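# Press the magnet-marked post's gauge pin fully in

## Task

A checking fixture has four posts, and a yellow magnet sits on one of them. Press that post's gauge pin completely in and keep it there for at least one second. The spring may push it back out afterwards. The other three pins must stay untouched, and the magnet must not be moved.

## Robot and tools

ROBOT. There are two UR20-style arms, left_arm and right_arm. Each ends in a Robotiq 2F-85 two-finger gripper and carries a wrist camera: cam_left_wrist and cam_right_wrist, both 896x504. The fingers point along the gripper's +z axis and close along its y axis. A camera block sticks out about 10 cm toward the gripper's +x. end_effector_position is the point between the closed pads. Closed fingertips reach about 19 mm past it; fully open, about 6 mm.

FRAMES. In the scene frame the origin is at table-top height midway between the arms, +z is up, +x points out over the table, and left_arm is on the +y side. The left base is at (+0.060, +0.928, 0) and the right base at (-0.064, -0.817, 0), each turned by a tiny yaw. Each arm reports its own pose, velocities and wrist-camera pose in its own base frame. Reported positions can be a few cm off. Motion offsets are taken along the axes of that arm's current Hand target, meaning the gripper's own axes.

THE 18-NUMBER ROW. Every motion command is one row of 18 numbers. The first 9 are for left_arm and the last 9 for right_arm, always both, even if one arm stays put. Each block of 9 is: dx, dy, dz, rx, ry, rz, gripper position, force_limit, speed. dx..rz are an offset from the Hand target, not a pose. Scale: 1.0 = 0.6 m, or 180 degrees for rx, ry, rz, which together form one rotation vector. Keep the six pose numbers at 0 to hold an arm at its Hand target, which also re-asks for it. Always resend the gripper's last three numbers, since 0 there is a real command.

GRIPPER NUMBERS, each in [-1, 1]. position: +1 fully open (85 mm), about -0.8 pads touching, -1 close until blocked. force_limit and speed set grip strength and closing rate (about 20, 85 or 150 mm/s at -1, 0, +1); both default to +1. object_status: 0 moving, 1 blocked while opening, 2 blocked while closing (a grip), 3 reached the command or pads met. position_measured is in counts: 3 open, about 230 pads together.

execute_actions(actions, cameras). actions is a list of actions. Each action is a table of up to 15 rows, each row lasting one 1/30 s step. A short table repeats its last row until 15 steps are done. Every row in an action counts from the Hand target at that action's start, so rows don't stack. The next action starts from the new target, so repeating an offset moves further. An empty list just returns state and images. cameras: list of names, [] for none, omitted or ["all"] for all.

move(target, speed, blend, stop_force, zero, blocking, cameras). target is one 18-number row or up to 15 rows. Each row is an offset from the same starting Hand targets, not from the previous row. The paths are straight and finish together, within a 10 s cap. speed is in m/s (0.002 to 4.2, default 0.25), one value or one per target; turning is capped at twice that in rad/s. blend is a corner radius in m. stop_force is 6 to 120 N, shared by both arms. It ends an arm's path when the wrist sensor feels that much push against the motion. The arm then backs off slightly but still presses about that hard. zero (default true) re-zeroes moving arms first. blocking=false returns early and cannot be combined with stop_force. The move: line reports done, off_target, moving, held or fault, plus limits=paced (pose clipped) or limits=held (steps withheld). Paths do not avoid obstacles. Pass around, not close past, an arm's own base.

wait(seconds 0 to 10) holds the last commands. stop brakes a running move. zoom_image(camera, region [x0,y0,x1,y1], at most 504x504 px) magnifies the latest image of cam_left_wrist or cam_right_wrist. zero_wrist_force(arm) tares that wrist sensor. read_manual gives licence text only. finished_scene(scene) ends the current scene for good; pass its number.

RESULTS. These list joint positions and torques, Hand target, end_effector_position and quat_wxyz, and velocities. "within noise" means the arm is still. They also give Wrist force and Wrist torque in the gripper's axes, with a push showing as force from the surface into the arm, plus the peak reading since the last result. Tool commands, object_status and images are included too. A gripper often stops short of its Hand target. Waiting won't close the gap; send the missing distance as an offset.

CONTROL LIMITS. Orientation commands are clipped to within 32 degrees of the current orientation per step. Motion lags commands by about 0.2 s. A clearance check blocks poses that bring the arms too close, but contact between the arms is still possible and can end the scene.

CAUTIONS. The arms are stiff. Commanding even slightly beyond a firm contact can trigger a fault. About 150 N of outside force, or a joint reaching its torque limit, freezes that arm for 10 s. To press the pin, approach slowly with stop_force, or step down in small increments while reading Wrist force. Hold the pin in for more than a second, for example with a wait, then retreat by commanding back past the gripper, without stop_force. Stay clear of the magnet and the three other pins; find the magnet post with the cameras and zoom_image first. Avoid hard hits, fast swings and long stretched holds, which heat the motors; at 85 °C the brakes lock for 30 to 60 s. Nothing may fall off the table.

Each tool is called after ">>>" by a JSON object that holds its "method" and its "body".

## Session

>>> {"method": "execute_actions", "body": {"actions": []}}

Scene clock: 0.00 s.
left_arm: end_effector_position=(+1.6020, +0.5513, +0.3701) position_measured=3 object_status=3 end_effector_quat_wxyz=(-0.049, +0.940, +0.190, +0.279) | right_arm: end_effector_position=(+0.4481, +0.4679, +0.3319) position_measured=3 object_status=3 end_effector_quat_wxyz=(-0.272, +0.502, +0.649, +0.503)
Joint positions: left_arm=[0.193 -0.686 0.985 -2.439 -1.472 -3.319] | right_arm=[4.007 -1.969 -2.772 1.193 2.076 2.519]
Joint velocities: within noise
Joint torques (N m): no reading
Motor temperatures (°C): left_arm=[24 35 26 38 34 34] | right_arm=[28 35 36 37 34 38]
Wrist force (N): no reading
Wrist torque (N m): no reading
Wrist force, peak (N): no reading
Hand target: left_arm +1.6020, +0.5513, +0.3701; -0.049, +0.940, +0.190, +0.279 | right_arm +0.4481, +0.4679, +0.3319; -0.272, +0.502, +0.649, +0.503
Tool commands: left_gripper/position=+1.0 left_gripper/force_limit=+1.0 left_gripper/speed=+1.0 right_gripper/position=+1.0 right_gripper/force_limit=+1.0 right_gripper/speed=+1.0
camera_calibration:
cam_left_wrist: T_world_to_cam=[[0.280319, -0.958405, -0.0536817, 0.116011], [-0.933413, -0.259108, -0.248199, 1.75322], [0.223966, 0.119682, -0.967221, 0.0591923], [0, 0, 0, 1]] pos_world=[1.5907, 0.558373, 0.498626]
cam_right_wrist: T_world_to_cam=[[0.956613, -0.13676, 0.257272, -0.433465], [0.120637, -0.61784, -0.776995, 0.502422], [0.265214, 0.774319, -0.574535, -0.162484], [0, 0, 0, 1]] pos_world=[0.39714, 0.37695, 0.408545]

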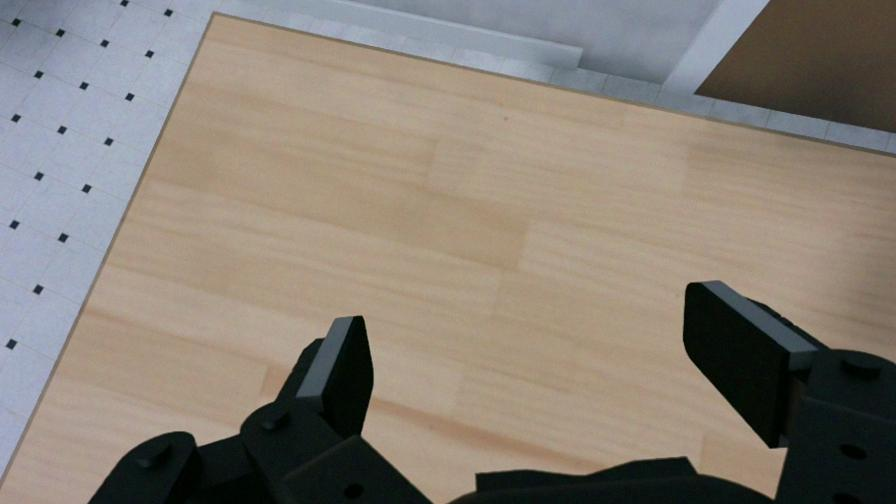

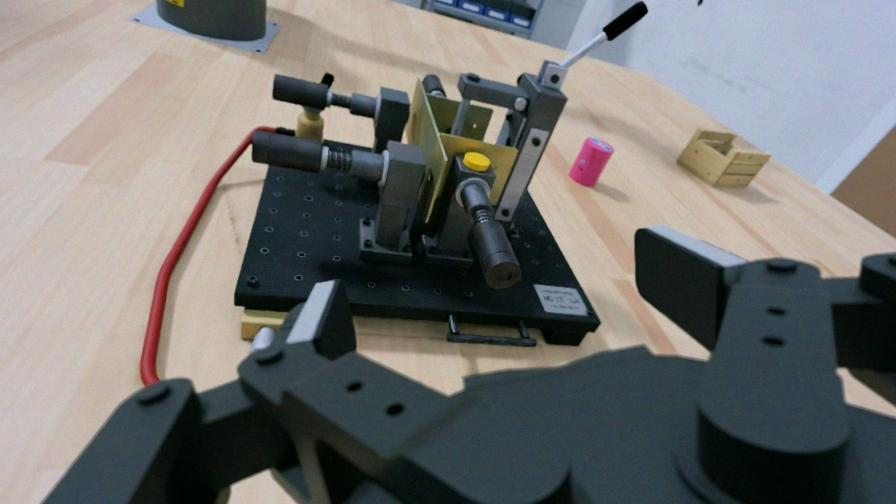

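>>> {"method": "move", "body": {"target": [0,0,0,0,0,0,1,1,1,-0.085,0.138,0.288,0.118,-0.370,0.060,-1,1,1], "speed": 0.5, "cameras": ["cam_right_wrist"]}}

Scene clock: 2.87 s.
left_arm: end_effector_position=(+1.6020, +0.5513, +0.3701) position_measured=3 object_status=3 end_effector_quat_wxyz=(-0.049, +0.940, +0.190, +0.279) | right_arm: end_effector_position=(+0.5687, +0.6077, +0.2596) position_measured=234 object_status=3 end_effector_quat_wxyz=(+0.000, +0.694, +0.720, -0.001)
Joint positions: left_arm=[0.193 -0.686 0.985 -2.439 -1.472 -3.319] | right_arm=[4.204 -1.703 -2.184 -0.826 1.571 2.595]
Joint velocities: within noise
Joint torques (N m): left_arm=[-4.87 -273.91 -109.46 -11.07 1.64 0.03] | right_arm=[24.82 83.52 102.19 3.99 -4.01 5.5]
Motor temperatures (°C): left_arm=[24 35 26 38 34 34] | right_arm=[28 35 36 37 34 38]
Wrist force (N): left_arm=[0.5 0.0 -0.2] | right_arm=[-0.6 2.8 0.4]
Wrist torque (N m): left_arm=[0.00 -0.08 0.00] | right_arm=[1.23 0.34 -0.72]
Wrist force, peak (N): left_arm=[0.7 -0.5 -0.3] | right_arm=[2.0 3.5 1.8]
Hand target: left_arm +1.6020, +0.5513, +0.3701; -0.049, +0.940, +0.190, +0.279 | right_arm +0.5687, +0.6077, +0.2596; +0.000, +0.694, +0.720, -0.001
Off the commanded pose: left_arm 0.000 m, 0 deg | right_arm 0.000 m, 0 deg.
move: done
camera_calibration:
cam_right_wrist: T_world_to_cam=[[0.989548, -0.126027, 0.0700868, -0.487702], [-0.14094, -0.948064, 0.285149, 0.591789], [0.0305104, -0.292047, -0.955917, 0.536268], [0, 0, 0, 1]] pos_world=[0.54965, 0.656206, 0.378062]
Images, in order (width x height): cam_right_wrist 896x504.

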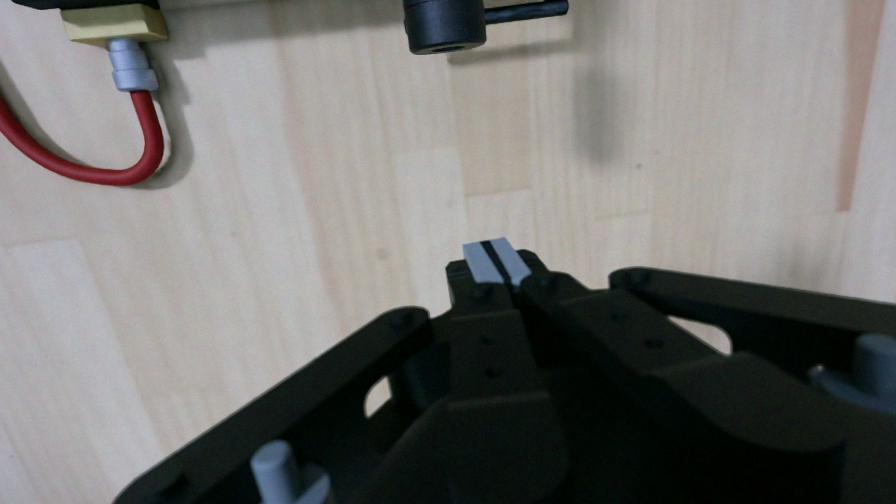

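>>> {"method": "move", "body": {"target": [0,0,0,0,0,0,1,1,1,0.045,0,0.165,0,0,0,-1,1,1], "speed": 0.2, "cameras": ["cam_right_wrist"]}}

Scene clock: 4.27 s.
left_arm: end_effector_position=(+1.6020, +0.5513, +0.3701) position_measured=3 object_status=3 end_effector_quat_wxyz=(-0.049, +0.940, +0.190, +0.279) | right_arm: end_effector_position=(+0.5676, +0.6346, +0.1607) position_measured=234 object_status=3 end_effector_quat_wxyz=(+0.000, +0.694, +0.720, -0.001)
Joint positions: left_arm=[0.193 -0.686 0.985 -2.439 -1.472 -3.319] | right_arm=[4.221 -1.826 -2.219 -0.668 1.571 2.612]
Joint velocities: within noise
Joint torques (N m): left_arm=[3.11 -283.57 -104.3 -11.94 1.71 0.07] | right_arm=[18.91 95.75 57.91 15.11 2.55 6.14]
Motor temperatures (°C): left_arm=[24 35 26 38 34 34] | right_arm=[28 35 36 37 34 38]
Wrist force (N): left_arm=[0.6 -0.2 0.1] | right_arm=[-1.2 2.2 0.5]
Wrist torque (N m): left_arm=[-0.02 -0.09 0.00] | right_arm=[1.33 0.46 -0.67]
Wrist force, peak (N): left_arm=[0.6 0.1 -0.1] | right_arm=[-1.0 2.1 3.6]
Hand target: left_arm +1.6020, +0.5513, +0.3701; -0.049, +0.940, +0.190, +0.279 | right_arm +0.5676, +0.6346, +0.1606; +0.000, +0.694, +0.720, -0.001
Off the commanded pose: left_arm 0.000 m, 0 deg | right_arm 0.000 m, 0 deg.
move: done
camera_calibration:
cam_right_wrist: T_world_to_cam=[[0.989548, -0.126013, 0.0701171, -0.476409], [-0.140942, -0.948001, 0.285358, 0.645251], [0.0305122, -0.292258, -0.955853, 0.449741], [0, 0, 0, 1]] pos_world=[0.54865, 0.683106, 0.279163]
Images, in order (width x height): cam_right_wrist 896x504.

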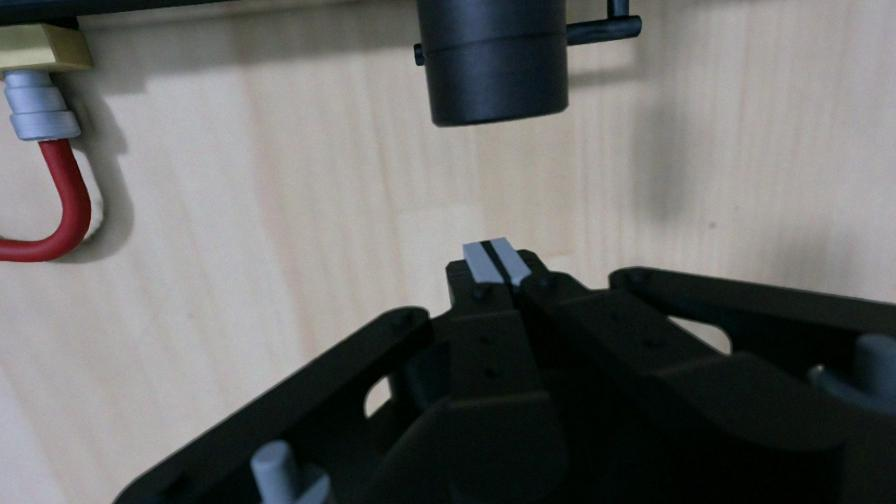

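>>> {"method": "move", "body": {"target": [0,0,0,0,0,0,1,1,1,0.035,0.008,0,0,0,0.026,-1,1,1], "speed": 0.15, "cameras": ["cam_right_wrist"]}}

>>> {"method": "move", "body": {"target": [0,0,0,0,0,0,1,1,1,0.08,0,0,0,0,0,-1,1,1], "speed": 0.01, "stop_force": 30, "cameras": ["cam_right_wrist"]}}

>>> {"method": "wait", "body": {"seconds": 1.3, "cameras": ["cam_right_wrist"]}}

Scene clock: 6.00 s.
left_arm: end_effector_position=(+1.6020, +0.5513, +0.3701) position_measured=3 object_status=3 end_effector_quat_wxyz=(-0.049, +0.940, +0.190, +0.279) | right_arm: end_effector_position=(+0.5716, +0.6557, +0.1606) position_measured=234 object_status=3 end_effector_quat_wxyz=(+0.000, +0.722, +0.692, -0.001)
Joint positions: left_arm=[0.193 -0.686 0.985 -2.439 -1.472 -3.319] | right_arm=[4.229 -1.844 -2.194 -0.676 1.571 2.701]
Joint velocities: within noise
Joint torques (N m): left_arm=[6.64 -282.71 -107.38 -11.37 2.38 0.09] | right_arm=[23.38 98.18 87.72 4.96 -2.17 5.35]
Motor temperatures (°C): left_arm=[24 35 26 38 34 34] | right_arm=[28 35 36 37 34 38]
Wrist force (N): left_arm=[0.6 0.0 0.1] | right_arm=[-1.5 2.3 0.4]
Wrist torque (N m): left_arm=[0.01 -0.09 0.00] | right_arm=[1.33 0.52 -0.62]
Wrist force, peak (N): left_arm=[0.7 -0.2 -0.2] | right_arm=[-1.6 2.7 0.6]
Hand target: left_arm +1.6020, +0.5513, +0.3701; -0.049, +0.940, +0.190, +0.279 | right_arm +0.5716, +0.6558, +0.1606; +0.000, +0.722, +0.691, -0.001
Off the commanded pose: left_arm 0.000 m, 0 deg | right_arm 0.000 m, 0 deg.
move: done
camera_calibration:
cam_right_wrist: T_world_to_cam=[[0.975993, -0.206217, 0.0700809, -0.417311], [-0.217701, -0.93338, 0.285321, 0.700147], [0.00657397, -0.293728, -0.955866, 0.470341], [0, 0, 0, 1]] pos_world=[0.556623, 0.705599, 0.279062]
Images, in order (width x height): cam_right_wrist 896x504.

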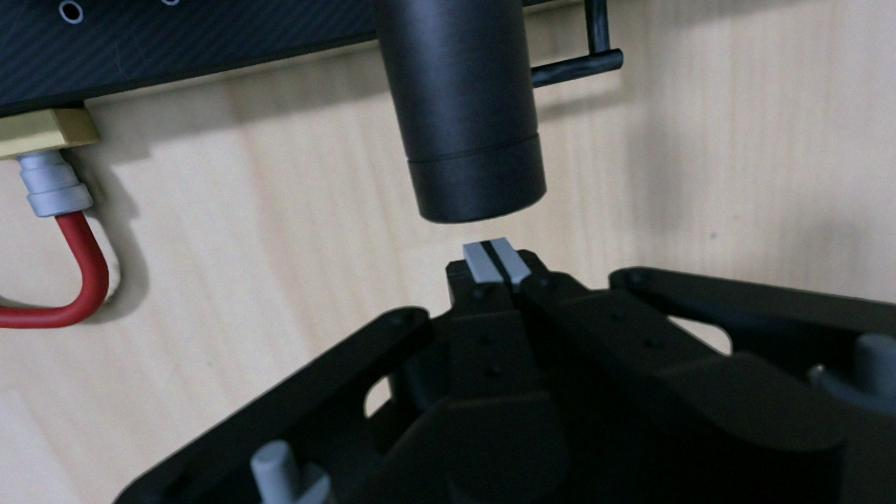

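Scene clock: 10.77 s.
left_arm: end_effector_position=(+1.6020, +0.5513, +0.3701) position_measured=3 object_status=3 end_effector_quat_wxyz=(-0.049, +0.940, +0.190, +0.279) | right_arm: end_effector_position=(+0.5731, +0.6904, +0.1605) position_measured=234 object_status=3 end_effector_quat_wxyz=(+0.000, +0.722, +0.691, -0.001)
Joint positions: left_arm=[0.193 -0.686 0.985 -2.439 -1.472 -3.319] | right_arm=[4.245 -1.869 -2.156 -0.689 1.571 2.718]
Joint velocities: within noise
Joint torques (N m): left_arm=[0.41 -282.98 -111.83 -11.55 4.05 1.72] | right_arm=[-4.73 153.92 82.62 19.4 3.9 -6.84]
Motor temperatures (°C): left_arm=[24 35 26 38 34 34] | right_arm=[28 35 36 37 34 38]
Wrist force (N): left_arm=[0.2 0.1 -0.3] | right_arm=[-22.8 5.2 6.2]
Wrist torque (N m): left_arm=[0.04 -0.03 -0.01] | right_arm=[1.20 0.73 -0.69]
Wrist force, peak (N): left_arm=[0.7 -0.3 -0.4] | right_arm=[-52.3 3.4 -10.0]
Hand target: left_arm +1.6020, +0.5513, +0.3701; -0.049, +0.940, +0.190, +0.279 | right_arm +0.5732, +0.6904, +0.1605; +0.000, +0.722, +0.691, -0.001 (not the last commanded pose)
Off the commanded pose: left_arm 0.000 m, 0 deg | right_arm 0.013 m, 0 deg.
move: contact (right_arm)
camera_calibration:
cam_right_wrist: T_world_to_cam=[[0.975951, -0.206399, 0.0701395, -0.41147], [-0.217892, -0.933341, 0.285303, 0.732973], [0.00657784, -0.293724, -0.955868, 0.480423], [0, 0, 0, 1]] pos_world=[0.558123, 0.740299, 0.278962]
Images, in order (width x height): cam_right_wrist 896x504.

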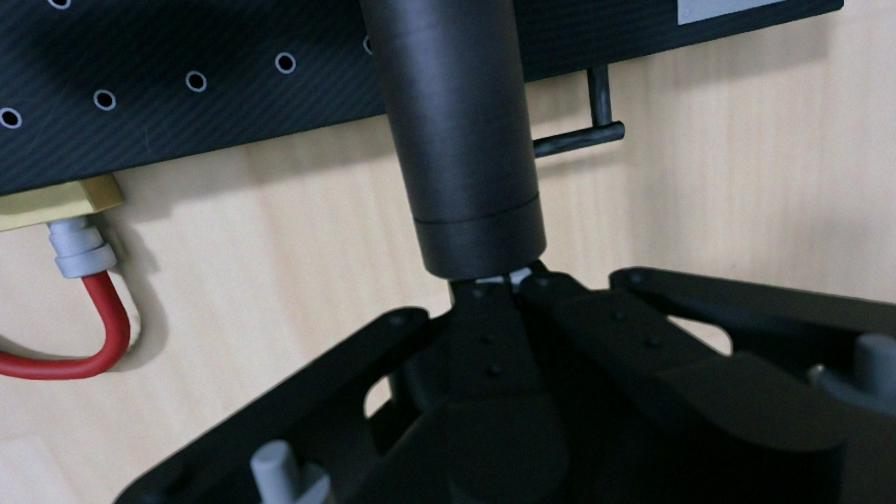

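Scene clock: 12.07 s.
left_arm: end_effector_position=(+1.6020, +0.5513, +0.3701) position_measured=3 object_status=3 end_effector_quat_wxyz=(-0.049, +0.940, +0.190, +0.279) | right_arm: end_effector_position=(+0.5732, +0.6904, +0.1605) position_measured=234 object_status=3 end_effector_quat_wxyz=(+0.000, +0.722, +0.691, -0.001)
Joint positions: left_arm=[0.193 -0.686 0.985 -2.439 -1.472 -3.319] | right_arm=[4.245 -1.869 -2.156 -0.689 1.571 2.718]
Joint velocities: within noise
Joint torques (N m): left_arm=[7.93 -292.21 -111.46 -10.81 3.67 1.73] | right_arm=[-9.99 153.73 82.74 13.37 3.51 -7.47]
Motor temperatures (°C): left_arm=[24 35 26 38 34 34] | right_arm=[28 35 36 37 34 38]
Wrist force (N): left_arm=[0.3 0.0 -0.1] | right_arm=[-22.2 3.7 6.3]
Wrist torque (N m): left_arm=[0.02 -0.04 0.00] | right_arm=[1.16 0.73 -0.71]
Wrist force, peak (N): left_arm=[0.4 -0.5 -0.2] | right_arm=[-22.7 5.2 5.8]
Hand target: left_arm +1.6020, +0.5513, +0.3701; -0.049, +0.940, +0.190, +0.279 | right_arm +0.5732, +0.6904, +0.1605; +0.000, +0.722, +0.691, -0.001 (not the last commanded pose)
Tool commands: left_gripper/position=+1.0 left_gripper/force_limit=+1.0 left_gripper/speed=+1.0 right_gripper/position=-1.0 right_gripper/force_limit=+1.0 right_gripper/speed=+1.0
Off the commanded pose: left_arm 0.000 m, 0 deg | right_arm 0.013 m, 0 deg.
wait: 1.30 s; at rest by 0.17 s
camera_calibration:
cam_right_wrist: T_world_to_cam=[[0.97595, -0.206395, 0.0701591, -0.411478], [-0.217894, -0.933313, 0.285391, 0.732929], [0.00657704, -0.293815, -0.95584, 0.480484], [0, 0, 0, 1]] pos_world=[0.558123, 0.740298, 0.278963]
Images, in order (width x height): cam_right_wrist 896x504.

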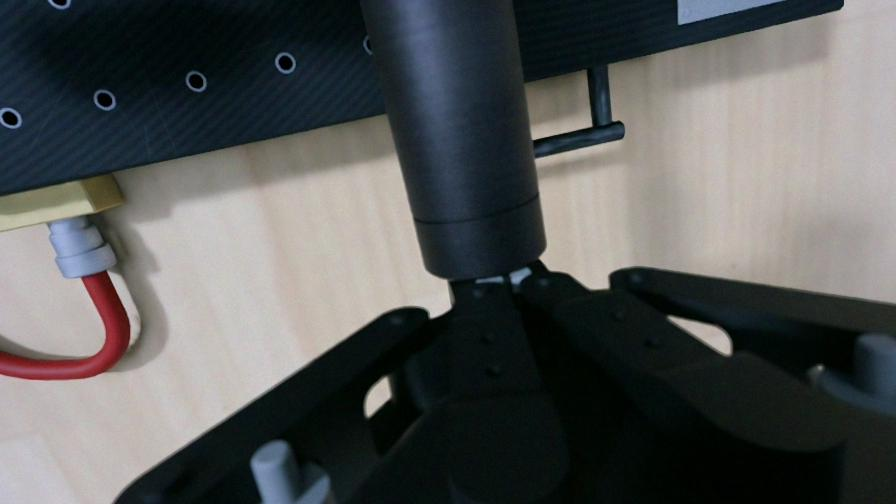

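>>> {"method": "move", "body": {"target": [0,0,0,0,0,0,1,1,1,0.0005,0,0,0,0,0,-1,1,1], "speed": 0.01, "cameras": []}}

>>> {"method": "wait", "body": {"seconds": 1.0, "cameras": []}}

Scene clock: 14.63 s.
left_arm: end_effector_position=(+1.6020, +0.5513, +0.3701) position_measured=3 object_status=3 end_effector_quat_wxyz=(-0.049, +0.940, +0.190, +0.279) | right_arm: end_effector_position=(+0.5732, +0.6905, +0.1605) position_measured=234 object_status=3 end_effector_quat_wxyz=(+0.000, +0.722, +0.691, -0.001)
Joint positions: left_arm=[0.193 -0.686 0.985 -2.439 -1.472 -3.319] | right_arm=[4.245 -1.869 -2.156 -0.689 1.571 2.718]
Joint velocities: within noise
Joint torques (N m): left_arm=[3.84 -288.4 -114.32 -10.57 5.15 2.33] | right_arm=[43.05 106.92 120.08 16.49 3.67 3.86]
Motor temperatures (°C): left_arm=[24 35 26 38 34 34] | right_arm=[28 35 36 37 34 38]
Wrist force (N): left_arm=[0.4 -0.3 -0.1] | right_arm=[-39.0 -2.7 0.2]
Wrist torque (N m): left_arm=[-0.04 -0.05 0.00] | right_arm=[1.17 0.90 -0.87]
Wrist force, peak (N): left_arm=[0.6 -0.1 0.1] | right_arm=[-39.0 -2.7 0.2]
Hand target: left_arm +1.6020, +0.5513, +0.3701; -0.049, +0.940, +0.190, +0.279 | right_arm +0.5732, +0.6907, +0.1605; +0.000, +0.722, +0.691, -0.001
Off the commanded pose: left_arm 0.000 m, 0 deg | right_arm 0.000 m, 0 deg.
move: done
No camera images: "cameras" was empty.

Scene clock: 15.63 s.
left_arm: end_effector_position=(+1.6020, +0.5513, +0.3701) position_measured=3 object_status=3 end_effector_quat_wxyz=(-0.049, +0.940, +0.190, +0.279) | right_arm: end_effector_position=(+0.5732, +0.6906, +0.1605) position_measured=234 object_status=3 end_effector_quat_wxyz=(+0.000, +0.722, +0.691, -0.001)
Joint positions: left_arm=[0.193 -0.686 0.985 -2.439 -1.472 -3.319] | right_arm=[4.246 -1.869 -2.156 -0.689 1.571 2.719]
Joint velocities: within noise
Joint torques (N m): left_arm=[6.61 -286.46 -114.05 -10.78 4.25 2.85] | right_arm=[49.9 99.38 124.19 26.58 3.71 6.16]
Motor temperatures (°C): left_arm=[24 35 26 38 34 34] | right_arm=[28 35 36 37 34 38]
Wrist force (N): left_arm=[0.2 -0.1 -0.2] | right_arm=[-56.5 -1.4 -10.0]
Wrist torque (N m): left_arm=[-0.01 -0.02 -0.01] | right_arm=[1.25 1.20 -0.95]
Wrist force, peak (N): left_arm=[0.5 -0.4 -0.4] | right_arm=[-56.5 -1.4 -10.0]
Hand target: left_arm +1.6020, +0.5513, +0.3701; -0.049, +0.940, +0.190, +0.279 | right_arm +0.5732, +0.6907, +0.1605; +0.000, +0.722, +0.691, -0.001
Tool commands: left_gripper/position=+1.0 left_gripper/force_limit=+1.0 left_gripper/speed=+1.0 right_gripper/position=-1.0 right_gripper/force_limit=+1.0 right_gripper/speed=+1.0
Off the commanded pose: left_arm 0.000 m, 0 deg | right_arm 0.000 m, 0 deg.
wait: 1.00 s; at rest by 0.17 s
No camera images: "cameras" was empty.

Hard stop confirmed (17 N per 0.1 mm). Retreat.

>>> {"method": "move", "body": {"target": [0,0,0,0,0,0,1,1,1,-0.1,0,0,0,0,0,-1,1,1], "speed": 0.12, "cameras": []}}

>>> {"method": "finished_scene", "body": {"scene": 2}}

Scene clock: 16.77 s.
left_arm: end_effector_position=(+1.6020, +0.5513, +0.3701) position_measured=3 object_status=3 end_effector_quat_wxyz=(-0.049, +0.940, +0.190, +0.279) | right_arm: end_effector_position=(+0.5705, +0.6309, +0.1606) position_measured=234 object_status=3 end_effector_quat_wxyz=(+0.000, +0.722, +0.691, -0.001)
Joint positions: left_arm=[0.193 -0.686 0.985 -2.439 -1.472 -3.319] | right_arm=[4.216 -1.826 -2.221 -0.667 1.571 2.689]
Joint velocities: within noise
Joint torques (N m): left_arm=[6.91 -285.03 -115.42 -11.24 6.12 2.76] | right_arm=[-18.32 139.23 54.92 16.03 -1.84 -5.97]
Motor temperatures (°C): left_arm=[24 35 26 38 34 34] | right_arm=[28 35 36 37 34 38]
Wrist force (N): left_arm=[0.2 0.0 0.0] | right_arm=[-1.1 2.2 1.9]
Wrist torque (N m): left_arm=[0.02 -0.03 0.00] | right_arm=[1.35 0.45 -0.59]
Wrist force, peak (N): left_arm=[0.6 0.0 -0.2] | right_arm=[-57.3 -1.1 -10.5]
Hand target: left_arm +1.6020, +0.5513, +0.3701; -0.049, +0.940, +0.190, +0.279 | right_arm +0.5705, +0.6307, +0.1606; +0.000, +0.722, +0.691, -0.001
Off the commanded pose: left_arm 0.000 m, 0 deg | right_arm 0.000 m, 0 deg.
move: done
No camera images: "cameras" was empty.

The scene is finished: the task was done.


## Next scene

The same job, from a new start.

>>> {"method": "execute_actions", "body": {"actions": []}}

Scene clock: 0.00 s.
left_arm: end_effector_position=(+0.3071, -0.4220, +0.1602) position_measured=3 object_status=3 end_effector_quat_wxyz=(+0.066, +0.956, -0.074, +0.275) | right_arm: end_effector_position=(+0.4900, -0.3027, +0.2369) position_measured=3 object_status=3 end_effector_quat_wxyz=(+0.548, -0.467, -0.511, -0.471)
Joint positions: left_arm=[-1.763 -1.739 2.857 -2.766 -1.003 1.555] | right_arm=[2.511 -2.074 -2.06 -2.212 2.389 -0.015]
Joint velocities: within noise
Joint torques (N m): no reading
Motor temperatures (°C): left_arm=[24 35 26 38 34 33] | right_arm=[28 35 35 36 33 38]
Wrist force (N): no reading
Wrist torque (N m): no reading
Wrist force, peak (N): no reading
Hand target: left_arm +0.3071, -0.4220, +0.1602; +0.066, +0.956, -0.074, +0.275 | right_arm +0.4900, -0.3027, +0.2369; +0.548, -0.467, -0.511, -0.471
Tool commands: left_gripper/position=+1.0 left_gripper/force_limit=+1.0 left_gripper/speed=+1.0 right_gripper/position=+1.0 right_gripper/force_limit=+1.0 right_gripper/speed=+1.0
camera_calibration:
cam_left_wrist: T_world_to_cam=[[-0.285835, -0.958093, 0.0188626, -0.30276], [-0.929607, 0.27245, -0.248197, 0.463413], [0.232657, -0.0884782, -0.968526, 0.172428], [0, 0, 0, 1]] pos_world=[0.304136, -0.401073, 0.28773]
cam_right_wrist: T_world_to_cam=[[0.978979, 0.0562001, -0.196068, -0.399553], [-0.174505, -0.266853, -0.947807, 0.238768], [-0.105588, 0.962097, -0.251436, 0.530477], [0, 0, 0, 1]] pos_world=[0.488832, -0.424199, 0.281347]

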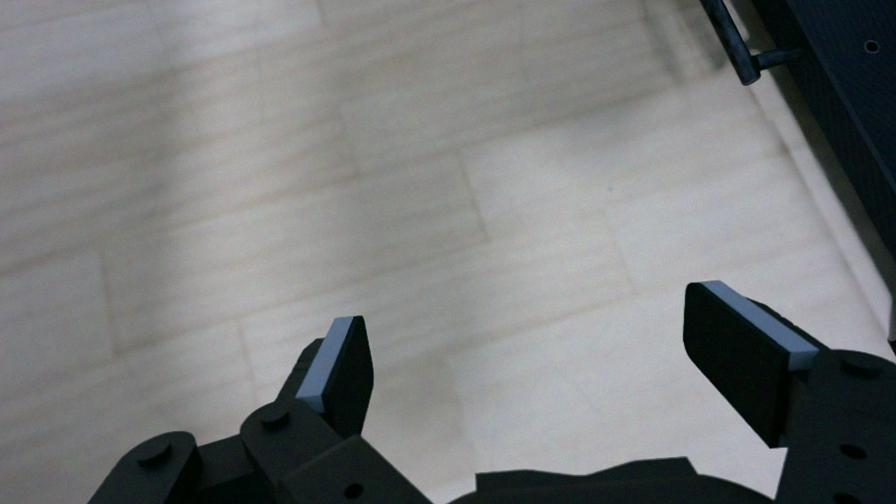

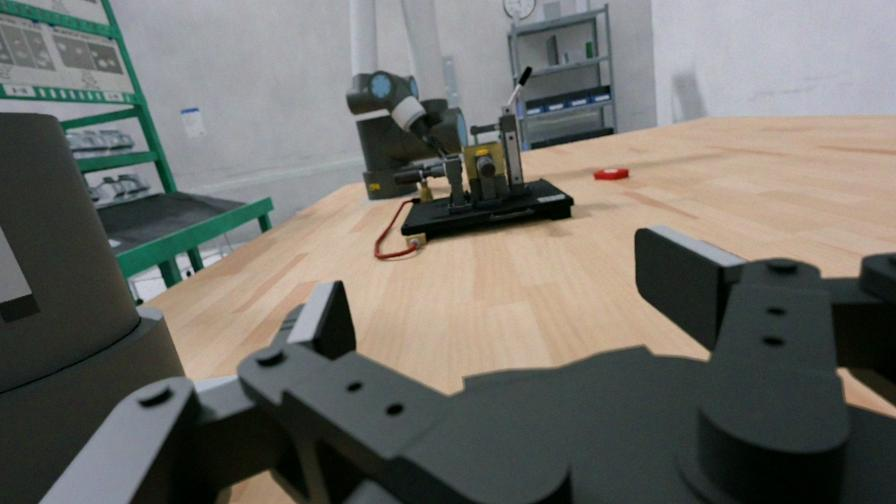

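>>> {"method": "zoom_image", "body": {"camera": "cam_right_wrist", "region": [360, 50, 620, 270]}}

Scaled by 1.938 from the camera's 896x504 image, which has a finer 1280x720 frame.

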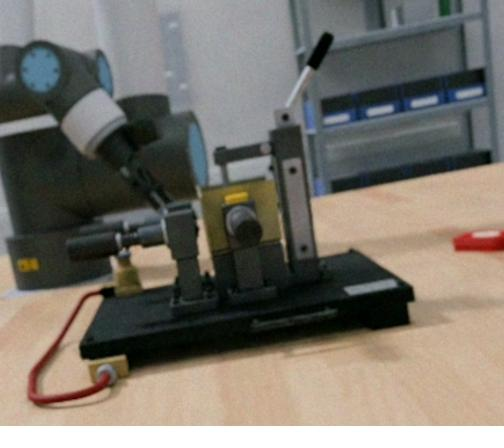

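>>> {"method": "move", "body": {"target": [0,0,0,0,0,0,1,1,1,0.305,0.395,0.585,-0.0388,-0.512,0.022,-1,1,1], "speed": 0.6, "cameras": ["cam_right_wrist"]}}

>>> {"method": "move", "body": {"target": [0,0,0,0,0,0,1,1,1,0.617,-0.317,0.13,0,0,0,-1,1,1], "speed": 0.5, "cameras": ["cam_right_wrist"]}}

Scene clock: 3.53 s.
left_arm: end_effector_position=(+0.3071, -0.4220, +0.1602) position_measured=3 object_status=3 end_effector_quat_wxyz=(+0.066, +0.956, -0.074, +0.275) | right_arm: end_effector_position=(+0.6893, +0.0671, +0.4275) position_measured=234 object_status=3 end_effector_quat_wxyz=(+0.000, +0.707, +0.707, +0.001)
Joint positions: left_arm=[-1.763 -1.739 2.857 -2.766 -1.003 1.555] | right_arm=[3.533 -1.395 -2.203 -1.114 1.572 1.961]
Joint velocities: within noise
Joint torques (N m): left_arm=[6.18 -10.67 -57.7 -8.73 3.93 -0.78] | right_arm=[16.99 22.94 108.88 5.74 -4.52 4.64]
Motor temperatures (°C): left_arm=[24 35 26 38 34 33] | right_arm=[28 35 35 36 33 38]
Wrist force (N): left_arm=[0.1 -0.2 -0.2] | right_arm=[-0.9 3.0 1.9]
Wrist torque (N m): left_arm=[-0.03 -0.01 0.00] | right_arm=[1.53 0.00 -0.45]
Wrist force, peak (N): left_arm=[-0.1 -0.5 -0.3] | right_arm=[3.7 3.7 0.7]
Hand target: left_arm +0.3071, -0.4220, +0.1602; +0.066, +0.956, -0.074, +0.275 | right_arm +0.6893, +0.0672, +0.4275; +0.000, +0.707, +0.707, +0.001
Off the commanded pose: left_arm 0.000 m, 0 deg | right_arm 0.000 m, 0 deg.
move: done
camera_calibration:
cam_right_wrist: T_world_to_cam=[[0.984038, -0.163219, 0.0709119, -0.680964], [-0.176753, -0.94272, 0.282908, 0.0736349], [0.0206741, -0.290926, -0.956522, 0.542169], [0, 0, 0, 1]] pos_world=[0.671901, 0.116001, 0.546053]
Images, in order (width x height): cam_right_wrist 896x504.

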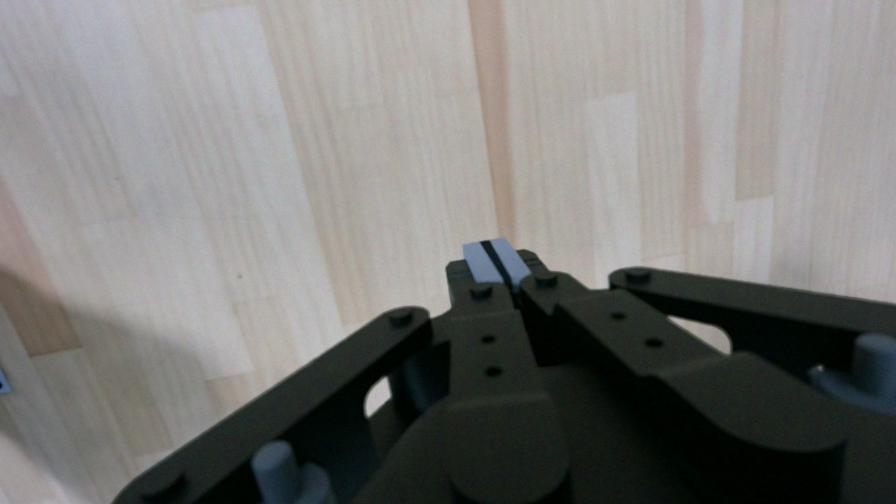

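Scene clock: 5.13 s.
left_arm: end_effector_position=(+0.3071, -0.4220, +0.1602) position_measured=3 object_status=3 end_effector_quat_wxyz=(+0.066, +0.956, -0.074, +0.275) | right_arm: end_effector_position=(+0.4991, +0.4372, +0.3497) position_measured=234 object_status=3 end_effector_quat_wxyz=(+0.000, +0.707, +0.707, +0.001)
Joint positions: left_arm=[-1.763 -1.739 2.857 -2.766 -1.003 1.555] | right_arm=[4.169 -1.413 -2.312 -0.986 1.571 2.598]
Joint velocities: within noise
Joint torques (N m): left_arm=[1.54 -6.1 -58.18 -8.28 3.42 -0.78] | right_arm=[17.53 21.95 103.76 16.3 -3.45 8.54]
Motor temperatures (°C): left_arm=[24 35 26 38 34 33] | right_arm=[28 35 35 36 33 38]
Wrist force (N): left_arm=[0.2 0.0 -0.2] | right_arm=[0.9 2.9 1.8]
Wrist torque (N m): left_arm=[0.00 -0.02 0.00] | right_arm=[1.40 -0.22 -0.57]
Wrist force, peak (N): left_arm=[0.2 -0.3 -0.4] | right_arm=[-4.5 5.3 1.5]
Hand target: left_arm +0.3071, -0.4220, +0.1602; +0.066, +0.956, -0.074, +0.275 | right_arm +0.4990, +0.4374, +0.3497; +0.000, +0.707, +0.707, +0.001
Off the commanded pose: left_arm 0.000 m, 0 deg | right_arm 0.000 m, 0 deg.
move: done
camera_calibration:
cam_right_wrist: T_world_to_cam=[[0.984021, -0.163331, 0.0708868, -0.427785], [-0.176858, -0.942636, 0.283123, 0.41093], [0.0205776, -0.291136, -0.95646, 0.579505], [0, 0, 0, 1]] pos_world=[0.4817, 0.486201, 0.468254]
Images, in order (width x height): cam_right_wrist 896x504.

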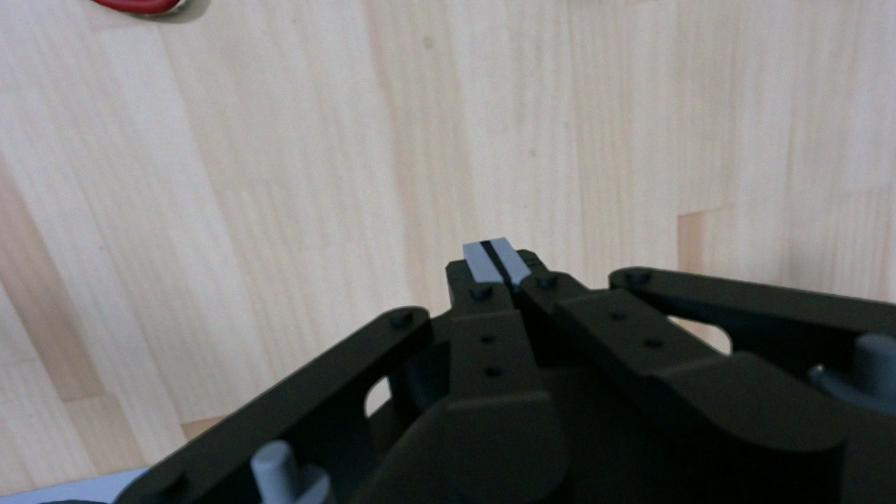

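>>> {"method": "move", "body": {"target": [0,0,0,0,0,0,1,1,1,0.12,0,-0.06,0,0.139,0,-1,1,1], "speed": 0.5, "cameras": ["cam_right_wrist"]}}

Scene clock: 6.63 s.
left_arm: end_effector_position=(+0.3071, -0.4220, +0.1602) position_measured=3 object_status=3 end_effector_quat_wxyz=(+0.066, +0.956, -0.074, +0.275) | right_arm: end_effector_position=(+0.4990, +0.5093, +0.3858) position_measured=234 object_status=3 end_effector_quat_wxyz=(-0.153, +0.690, +0.690, +0.154)
Joint positions: left_arm=[-1.763 -1.739 2.857 -2.766 -1.003 1.555] | right_arm=[4.106 -1.416 -2.399 -0.53 1.814 2.58]
Joint velocities: within noise
Joint torques (N m): left_arm=[5.28 -7.91 -59.14 -7.57 3.55 -1.18] | right_arm=[-15.1 19.46 75.66 15.6 6.04 5.79]
Motor temperatures (°C): left_arm=[24 35 26 38 34 33] | right_arm=[28 35 35 36 33 38]
Wrist force (N): left_arm=[-0.1 -0.1 -0.3] | right_arm=[0.9 1.7 2.2]
Wrist torque (N m): left_arm=[-0.01 0.02 0.00] | right_arm=[1.14 -0.20 -0.23]
Wrist force, peak (N): left_arm=[0.4 0.1 -0.4] | right_arm=[0.3 3.2 2.6]
Hand target: left_arm +0.3071, -0.4220, +0.1602; +0.066, +0.956, -0.074, +0.275 | right_arm +0.4990, +0.5093, +0.3858; -0.153, +0.690, +0.690, +0.154
Off the commanded pose: left_arm 0.000 m, 0 deg | right_arm 0.000 m, 0 deg.
move: done
camera_calibration:
cam_right_wrist: T_world_to_cam=[[0.984077, -0.177674, -0.00488054, -0.382061], [-0.176558, -0.973999, -0.141964, 0.648424], [0.0204696, 0.140565, -0.98986, 0.428013], [0, 0, 0, 1]] pos_world=[0.481701, 0.503518, 0.513861]
Images, in order (width x height): cam_right_wrist 896x504.

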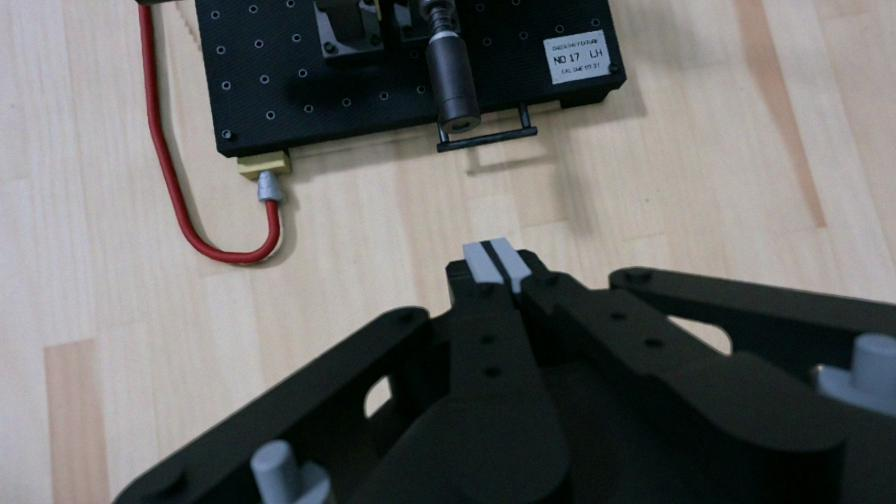

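>>> {"method": "move", "body": {"target": [0,0,0,0,0,0,1,1,1,0,0,-0.03,0,0.12,0,-1,1,1], "speed": 0.5, "cameras": ["cam_right_wrist"]}}

Scene clock: 9.70 s.
left_arm: end_effector_position=(+0.3071, -0.4220, +0.1602) position_measured=3 object_status=3 end_effector_quat_wxyz=(+0.066, +0.956, -0.074, +0.275) | right_arm: end_effector_position=(+0.4990, +0.5017, +0.4021) position_measured=234 object_status=3 end_effector_quat_wxyz=(-0.280, +0.649, +0.649, +0.280)
Joint positions: left_arm=[-1.763 -1.739 2.857 -2.766 -1.003 1.555] | right_arm=[3.983 -1.495 -2.527 -0.022 2.077 2.591]
Joint velocities: within noise
Joint torques (N m): left_arm=[10.12 -9.48 -63.33 -7.5 3.82 -0.98] | right_arm=[-21.27 22.89 58.54 17.95 6.11 7.05]
Motor temperatures (°C): left_arm=[24 35 26 38 34 33] | right_arm=[28 35 35 36 33 38]
Wrist force (N): left_arm=[0.0 -0.1 0.4] | right_arm=[0.4 0.3 1.7]
Wrist torque (N m): left_arm=[-0.01 0.01 0.00] | right_arm=[0.52 0.08 -0.18]
Wrist force, peak (N): left_arm=[0.2 0.0 -0.4] | right_arm=[2.3 1.9 2.7]
Hand target: left_arm +0.3071, -0.4220, +0.1602; +0.066, +0.956, -0.074, +0.275 | right_arm +0.4990, +0.5017, +0.4021; -0.280, +0.649, +0.649, +0.280
Off the commanded pose: left_arm 0.000 m, 0 deg | right_arm 0.000 m, 0 deg.
move: done
camera_calibration:
cam_right_wrist: T_world_to_cam=[[0.984119, -0.163119, -0.0700111, -0.364436], [-0.176347, -0.853392, -0.490534, 0.722926], [0.0202683, 0.495091, -0.868605, 0.218707], [0, 0, 0, 1]] pos_world=[0.481702, 0.449213, 0.519075]
Images, in order (width x height): cam_right_wrist 896x504.

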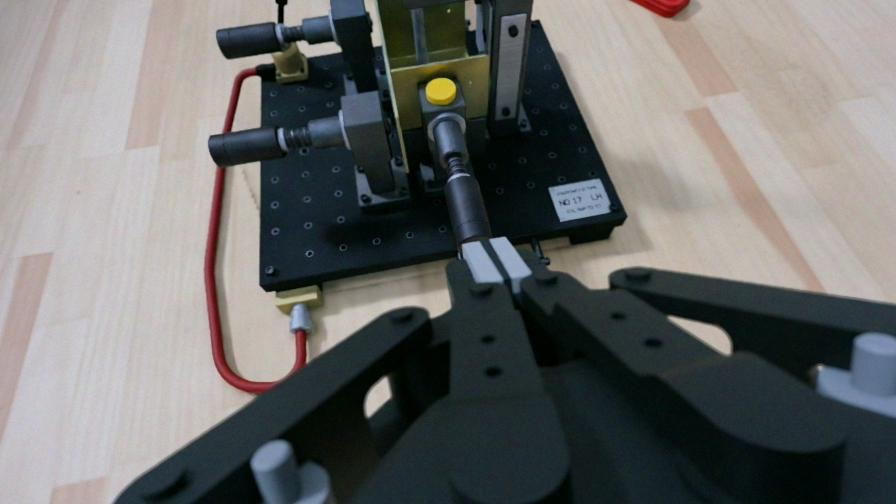

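>>> {"method": "move", "body": {"target": [0,0,0,0,0,0,1,1,1,-0.168,0.035,0.409,0,-0.259,0,-1,1,1], "speed": 0.4, "cameras": ["cam_right_wrist"]}}

Scene clock: 11.90 s.
left_arm: end_effector_position=(+0.3071, -0.4220, +0.1602) position_measured=3 object_status=3 end_effector_quat_wxyz=(+0.066, +0.956, -0.074, +0.275) | right_arm: end_effector_position=(+0.5201, +0.6110, +0.1605) position_measured=234 object_status=3 end_effector_quat_wxyz=(+0.000, +0.707, +0.707, +0.001)
Joint positions: left_arm=[-1.763 -1.739 2.857 -2.766 -1.003 1.555] | right_arm=[4.26 -1.78 -2.288 -0.643 1.571 2.689]
Joint velocities: within noise
Joint torques (N m): left_arm=[12.33 -10.68 -64.82 -7.46 3.64 -1.32] | right_arm=[21.43 81.21 83.07 7.64 -3.91 6.39]
Motor temperatures (°C): left_arm=[24 35 26 38 34 33] | right_arm=[28 35 35 36 33 38]
Wrist force (N): left_arm=[0.0 0.1 -0.3] | right_arm=[-1.0 2.5 1.5]
Wrist torque (N m): left_arm=[0.02 0.01 0.00] | right_arm=[1.54 0.13 -0.41]
Wrist force, peak (N): left_arm=[0.5 0.1 -0.3] | right_arm=[2.2 2.9 4.2]
Hand target: left_arm +0.3071, -0.4220, +0.1602; +0.066, +0.956, -0.074, +0.275 | right_arm +0.5201, +0.6111, +0.1604; +0.000, +0.707, +0.707, +0.001
Off the commanded pose: left_arm 0.000 m, 0 deg | right_arm 0.000 m, 0 deg.
move: done
camera_calibration:
cam_right_wrist: T_world_to_cam=[[0.984021, -0.163312, 0.0709411, -0.406695], [-0.17685, -0.942705, 0.282898, 0.632051], [0.020676, -0.290924, -0.956523, 0.448508], [0, 0, 0, 1]] pos_world=[0.502701, 0.659901, 0.279053]
Images, in order (width x height): cam_right_wrist 896x504.

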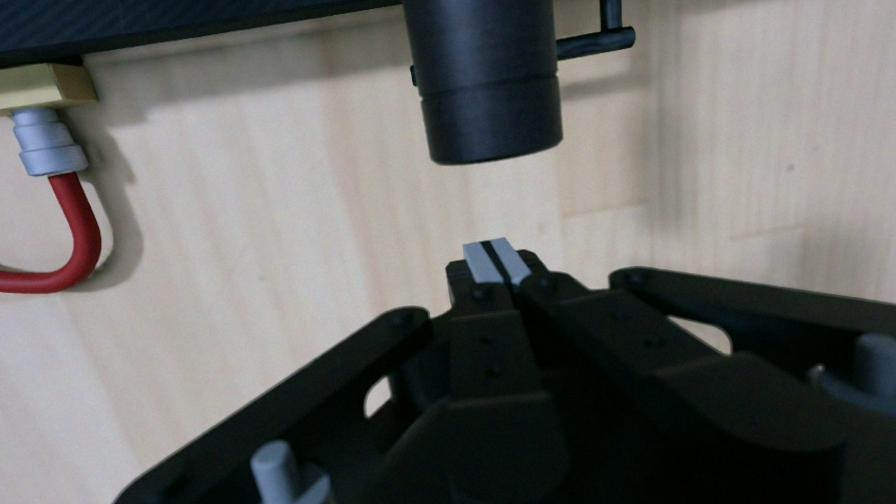

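>>> {"method": "move", "body": {"target": [0,0,0,0,0,0,1,1,1,0.02,0.006,0,0,0,0.008,-1,1,1], "speed": 0.12, "cameras": ["cam_right_wrist"]}}

>>> {"method": "move", "body": {"target": [0,0,0,0,0,0,1,1,1,0.08,0,0,0,0,0,-1,1,1], "speed": 0.01, "stop_force": 30, "cameras": ["cam_right_wrist"]}}

>>> {"method": "move", "body": {"target": [0,0,0,0,0,0,1,1,1,0.0003,0,0,0,0,0,-1,1,1], "speed": 0.01, "cameras": []}}

>>> {"method": "wait", "body": {"seconds": 1.0, "cameras": []}}

Scene clock: 12.97 s.
left_arm: end_effector_position=(+0.3071, -0.4220, +0.1602) position_measured=3 object_status=3 end_effector_quat_wxyz=(+0.066, +0.956, -0.074, +0.275) | right_arm: end_effector_position=(+0.5237, +0.6230, +0.1604) position_measured=234 object_status=3 end_effector_quat_wxyz=(+0.000, +0.716, +0.698, +0.001)
Joint positions: left_arm=[-1.763 -1.739 2.857 -2.766 -1.003 1.555] | right_arm=[4.263 -1.791 -2.272 -0.648 1.571 2.717]
Joint velocities: within noise
Joint torques (N m): left_arm=[9.66 -6.09 -66.77 -7.7 4.85 -0.78] | right_arm=[17.96 93.44 84.85 5.87 -2.16 6.89]
Motor temperatures (°C): left_arm=[24 35 26 38 34 33] | right_arm=[28 35 35 36 33 38]
Wrist force (N): left_arm=[0.1 0.0 0.1] | right_arm=[-1.3 2.1 1.8]
Wrist torque (N m): left_arm=[0.01 -0.01 0.00] | right_arm=[1.45 0.22 -0.37]
Wrist force, peak (N): left_arm=[0.2 -0.1 -0.5] | right_arm=[-1.0 2.8 2.0]
Hand target: left_arm +0.3071, -0.4220, +0.1602; +0.066, +0.956, -0.074, +0.275 | right_arm +0.5237, +0.6231, +0.1604; +0.000, +0.716, +0.698, +0.001
Off the commanded pose: left_arm 0.000 m, 0 deg | right_arm 0.000 m, 0 deg.
move: done
camera_calibration:
cam_right_wrist: T_world_to_cam=[[0.979658, -0.187735, 0.0708887, -0.390738], [-0.20023, -0.937935, 0.283173, 0.653198], [0.0133276, -0.291607, -0.956445, 0.456088], [0, 0, 0, 1]] pos_world=[0.507501, 0.6723, 0.278954]
Images, in order (width x height): cam_right_wrist 896x504.

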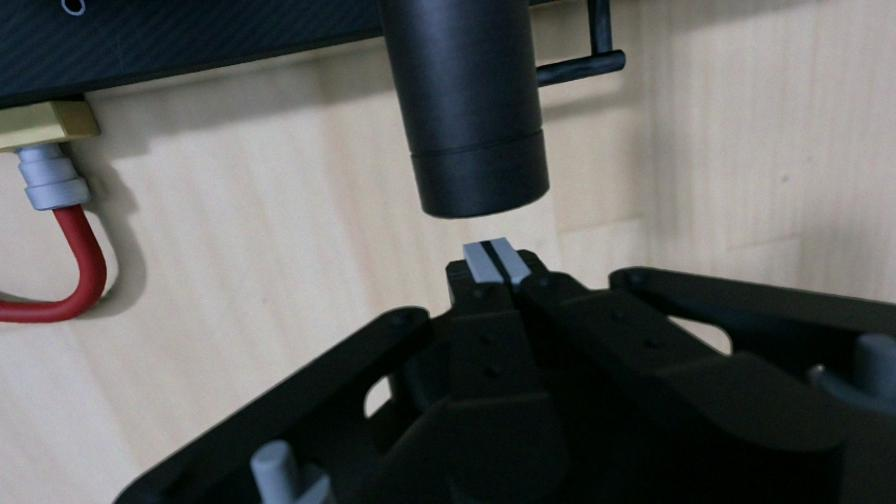

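Scene clock: 17.80 s.
left_arm: end_effector_position=(+0.3071, -0.4220, +0.1602) position_measured=3 object_status=3 end_effector_quat_wxyz=(+0.066, +0.956, -0.074, +0.275) | right_arm: end_effector_position=(+0.5246, +0.6586, +0.1604) position_measured=234 object_status=3 end_effector_quat_wxyz=(+0.000, +0.716, +0.698, +0.001)
Joint positions: left_arm=[-1.763 -1.739 2.857 -2.766 -1.003 1.555] | right_arm=[4.281 -1.818 -2.234 -0.66 1.571 2.735]
Joint velocities: within noise
Joint torques (N m): left_arm=[14.46 -3.36 -68.85 -8.14 4.29 -1.14] | right_arm=[-3.88 139.18 85.31 20.47 7 -7.19]
Motor temperatures (°C): left_arm=[24 35 26 38 34 33] | right_arm=[28 35 35 36 33 38]
Wrist force (N): left_arm=[0.1 0.1 -0.3] | right_arm=[-24.7 4.9 8.1]
Wrist torque (N m): left_arm=[0.03 0.00 0.00] | right_arm=[1.52 0.34 -0.48]
Wrist force, peak (N): left_arm=[-0.2 0.2 -0.5] | right_arm=[-53.9 4.7 -8.6]
Hand target: left_arm +0.3071, -0.4220, +0.1602; +0.066, +0.956, -0.074, +0.275 | right_arm +0.5246, +0.6586, +0.1604; +0.000, +0.716, +0.698, +0.001 (not the last commanded pose)
Off the commanded pose: left_arm 0.000 m, 0 deg | right_arm 0.012 m, 0 deg.
move: contact (right_arm)
camera_calibration:
cam_right_wrist: T_world_to_cam=[[0.97962, -0.187948, 0.0708539, -0.384737], [-0.200424, -0.937893, 0.283173, 0.686931], [0.0132315, -0.291603, -0.956448, 0.466533], [0, 0, 0, 1]] pos_world=[0.5084, 0.708, 0.278954]
Images, in order (width x height): cam_right_wrist 896x504.

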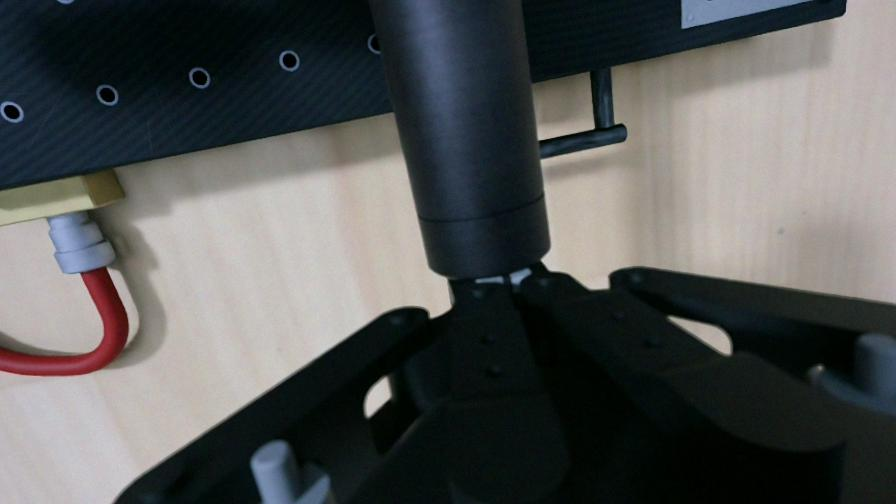

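Scene clock: 18.50 s.
left_arm: end_effector_position=(+0.3071, -0.4220, +0.1602) position_measured=3 object_status=3 end_effector_quat_wxyz=(+0.066, +0.956, -0.074, +0.275) | right_arm: end_effector_position=(+0.5246, +0.6587, +0.1604) position_measured=234 object_status=3 end_effector_quat_wxyz=(+0.000, +0.716, +0.698, +0.001)
Joint positions: left_arm=[-1.763 -1.739 2.857 -2.766 -1.003 1.555] | right_arm=[4.281 -1.818 -2.234 -0.66 1.571 2.735]
Joint velocities: within noise
Joint torques (N m): left_arm=[11.73 -5.81 -69.26 -6.76 4.26 -0.6] | right_arm=[21.52 95.71 113.23 16.72 8.65 -0.04]
Motor temperatures (°C): left_arm=[24 35 26 38 34 33] | right_arm=[28 35 35 36 33 38]
Wrist force (N): left_arm=[-0.1 -0.2 0.1] | right_arm=[-32.2 2.0 9.2]
Wrist torque (N m): left_arm=[-0.03 0.03 0.00] | right_arm=[1.49 0.38 -0.55]
Wrist force, peak (N): left_arm=[-0.4 0.0 0.3] | right_arm=[-32.2 2.0 9.2]
Hand target: left_arm +0.3071, -0.4220, +0.1602; +0.066, +0.956, -0.074, +0.275 | right_arm +0.5246, +0.6588, +0.1604; +0.000, +0.716, +0.698, +0.001
Off the commanded pose: left_arm 0.000 m, 0 deg | right_arm 0.000 m, 0 deg.
move: done
No camera images: "cameras" was empty.

Scene clock: 19.50 s.
left_arm: end_effector_position=(+0.3071, -0.4220, +0.1602) position_measured=3 object_status=3 end_effector_quat_wxyz=(+0.066, +0.956, -0.074, +0.275) | right_arm: end_effector_position=(+0.5246, +0.6587, +0.1604) position_measured=234 object_status=3 end_effector_quat_wxyz=(+0.000, +0.716, +0.698, +0.001)
Joint positions: left_arm=[-1.763 -1.739 2.857 -2.766 -1.003 1.555] | right_arm=[4.281 -1.818 -2.234 -0.66 1.571 2.735]
Joint velocities: within noise
Joint torques (N m): left_arm=[10.13 -4.27 -69.24 -7.69 4.23 -1.39] | right_arm=[42.64 96.15 115.72 22.05 9.41 5.8]
Motor temperatures (°C): left_arm=[24 35 26 38 34 33] | right_arm=[28 35 35 36 33 38]
Wrist force (N): left_arm=[0.1 0.0 -0.1] | right_arm=[-43.3 -2.4 0.7]
Wrist torque (N m): left_arm=[0.00 -0.01 0.00] | right_arm=[1.44 0.58 -0.66]
Wrist force, peak (N): left_arm=[-0.2 -0.3 -0.2] | right_arm=[-43.3 -2.4 0.7]
Hand target: left_arm +0.3071, -0.4220, +0.1602; +0.066, +0.956, -0.074, +0.275 | right_arm +0.5246, +0.6588, +0.1604; +0.000, +0.716, +0.698, +0.001
Tool commands: left_gripper/position=+1.0 left_gripper/force_limit=+1.0 left_gripper/speed=+1.0 right_gripper/position=-1.0 right_gripper/force_limit=+1.0 right_gripper/speed=+1.0
Off the commanded pose: left_arm 0.000 m, 0 deg | right_arm 0.000 m, 0 deg.
wait: 1.00 s; at rest by 0.17 s
No camera images: "cameras" was empty.

>>> {"method": "move", "body": {"target": [0,0,0,0,0,0,1,1,1,-0.1,0,0,0,0,0,-1,1,1], "speed": 0.12, "cameras": []}}

>>> {"method": "finished_scene", "body": {"scene": 3}}

Scene clock: 20.60 s.
left_arm: end_effector_position=(+0.3071, -0.4220, +0.1602) position_measured=3 object_status=3 end_effector_quat_wxyz=(+0.066, +0.956, -0.074, +0.275) | right_arm: end_effector_position=(+0.5231, +0.5990, +0.1603) position_measured=234 object_status=3 end_effector_quat_wxyz=(+0.000, +0.716, +0.698, +0.001)
Joint positions: left_arm=[-1.763 -1.739 2.857 -2.766 -1.003 1.555] | right_arm=[4.25 -1.774 -2.297 -0.641 1.571 2.704]
Joint velocities: within noise
Joint torques (N m): left_arm=[10.49 -3.58 -71.96 -8.36 4.73 -1.35] | right_arm=[-21.04 123.05 52.99 15.45 -1.73 -6.64]
Motor temperatures (°C): left_arm=[24 35 26 38 34 33] | right_arm=[28 35 35 36 33 38]
Wrist force (N): left_arm=[0.0 0.1 0.0] | right_arm=[-1.3 1.8 1.4]
Wrist torque (N m): left_arm=[0.02 0.01 0.00] | right_arm=[1.36 0.16 -0.41]
Wrist force, peak (N): left_arm=[0.2 -0.1 -0.4] | right_arm=[-43.9 -1.5 0.1]
Hand target: left_arm +0.3071, -0.4220, +0.1602; +0.066, +0.956, -0.074, +0.275 | right_arm +0.5231, +0.5988, +0.1603; +0.000, +0.716, +0.698, +0.001
Off the commanded pose: left_arm 0.000 m, 0 deg | right_arm 0.000 m, 0 deg.
move: done
No camera images: "cameras" was empty.

The scene is finished: the task was done.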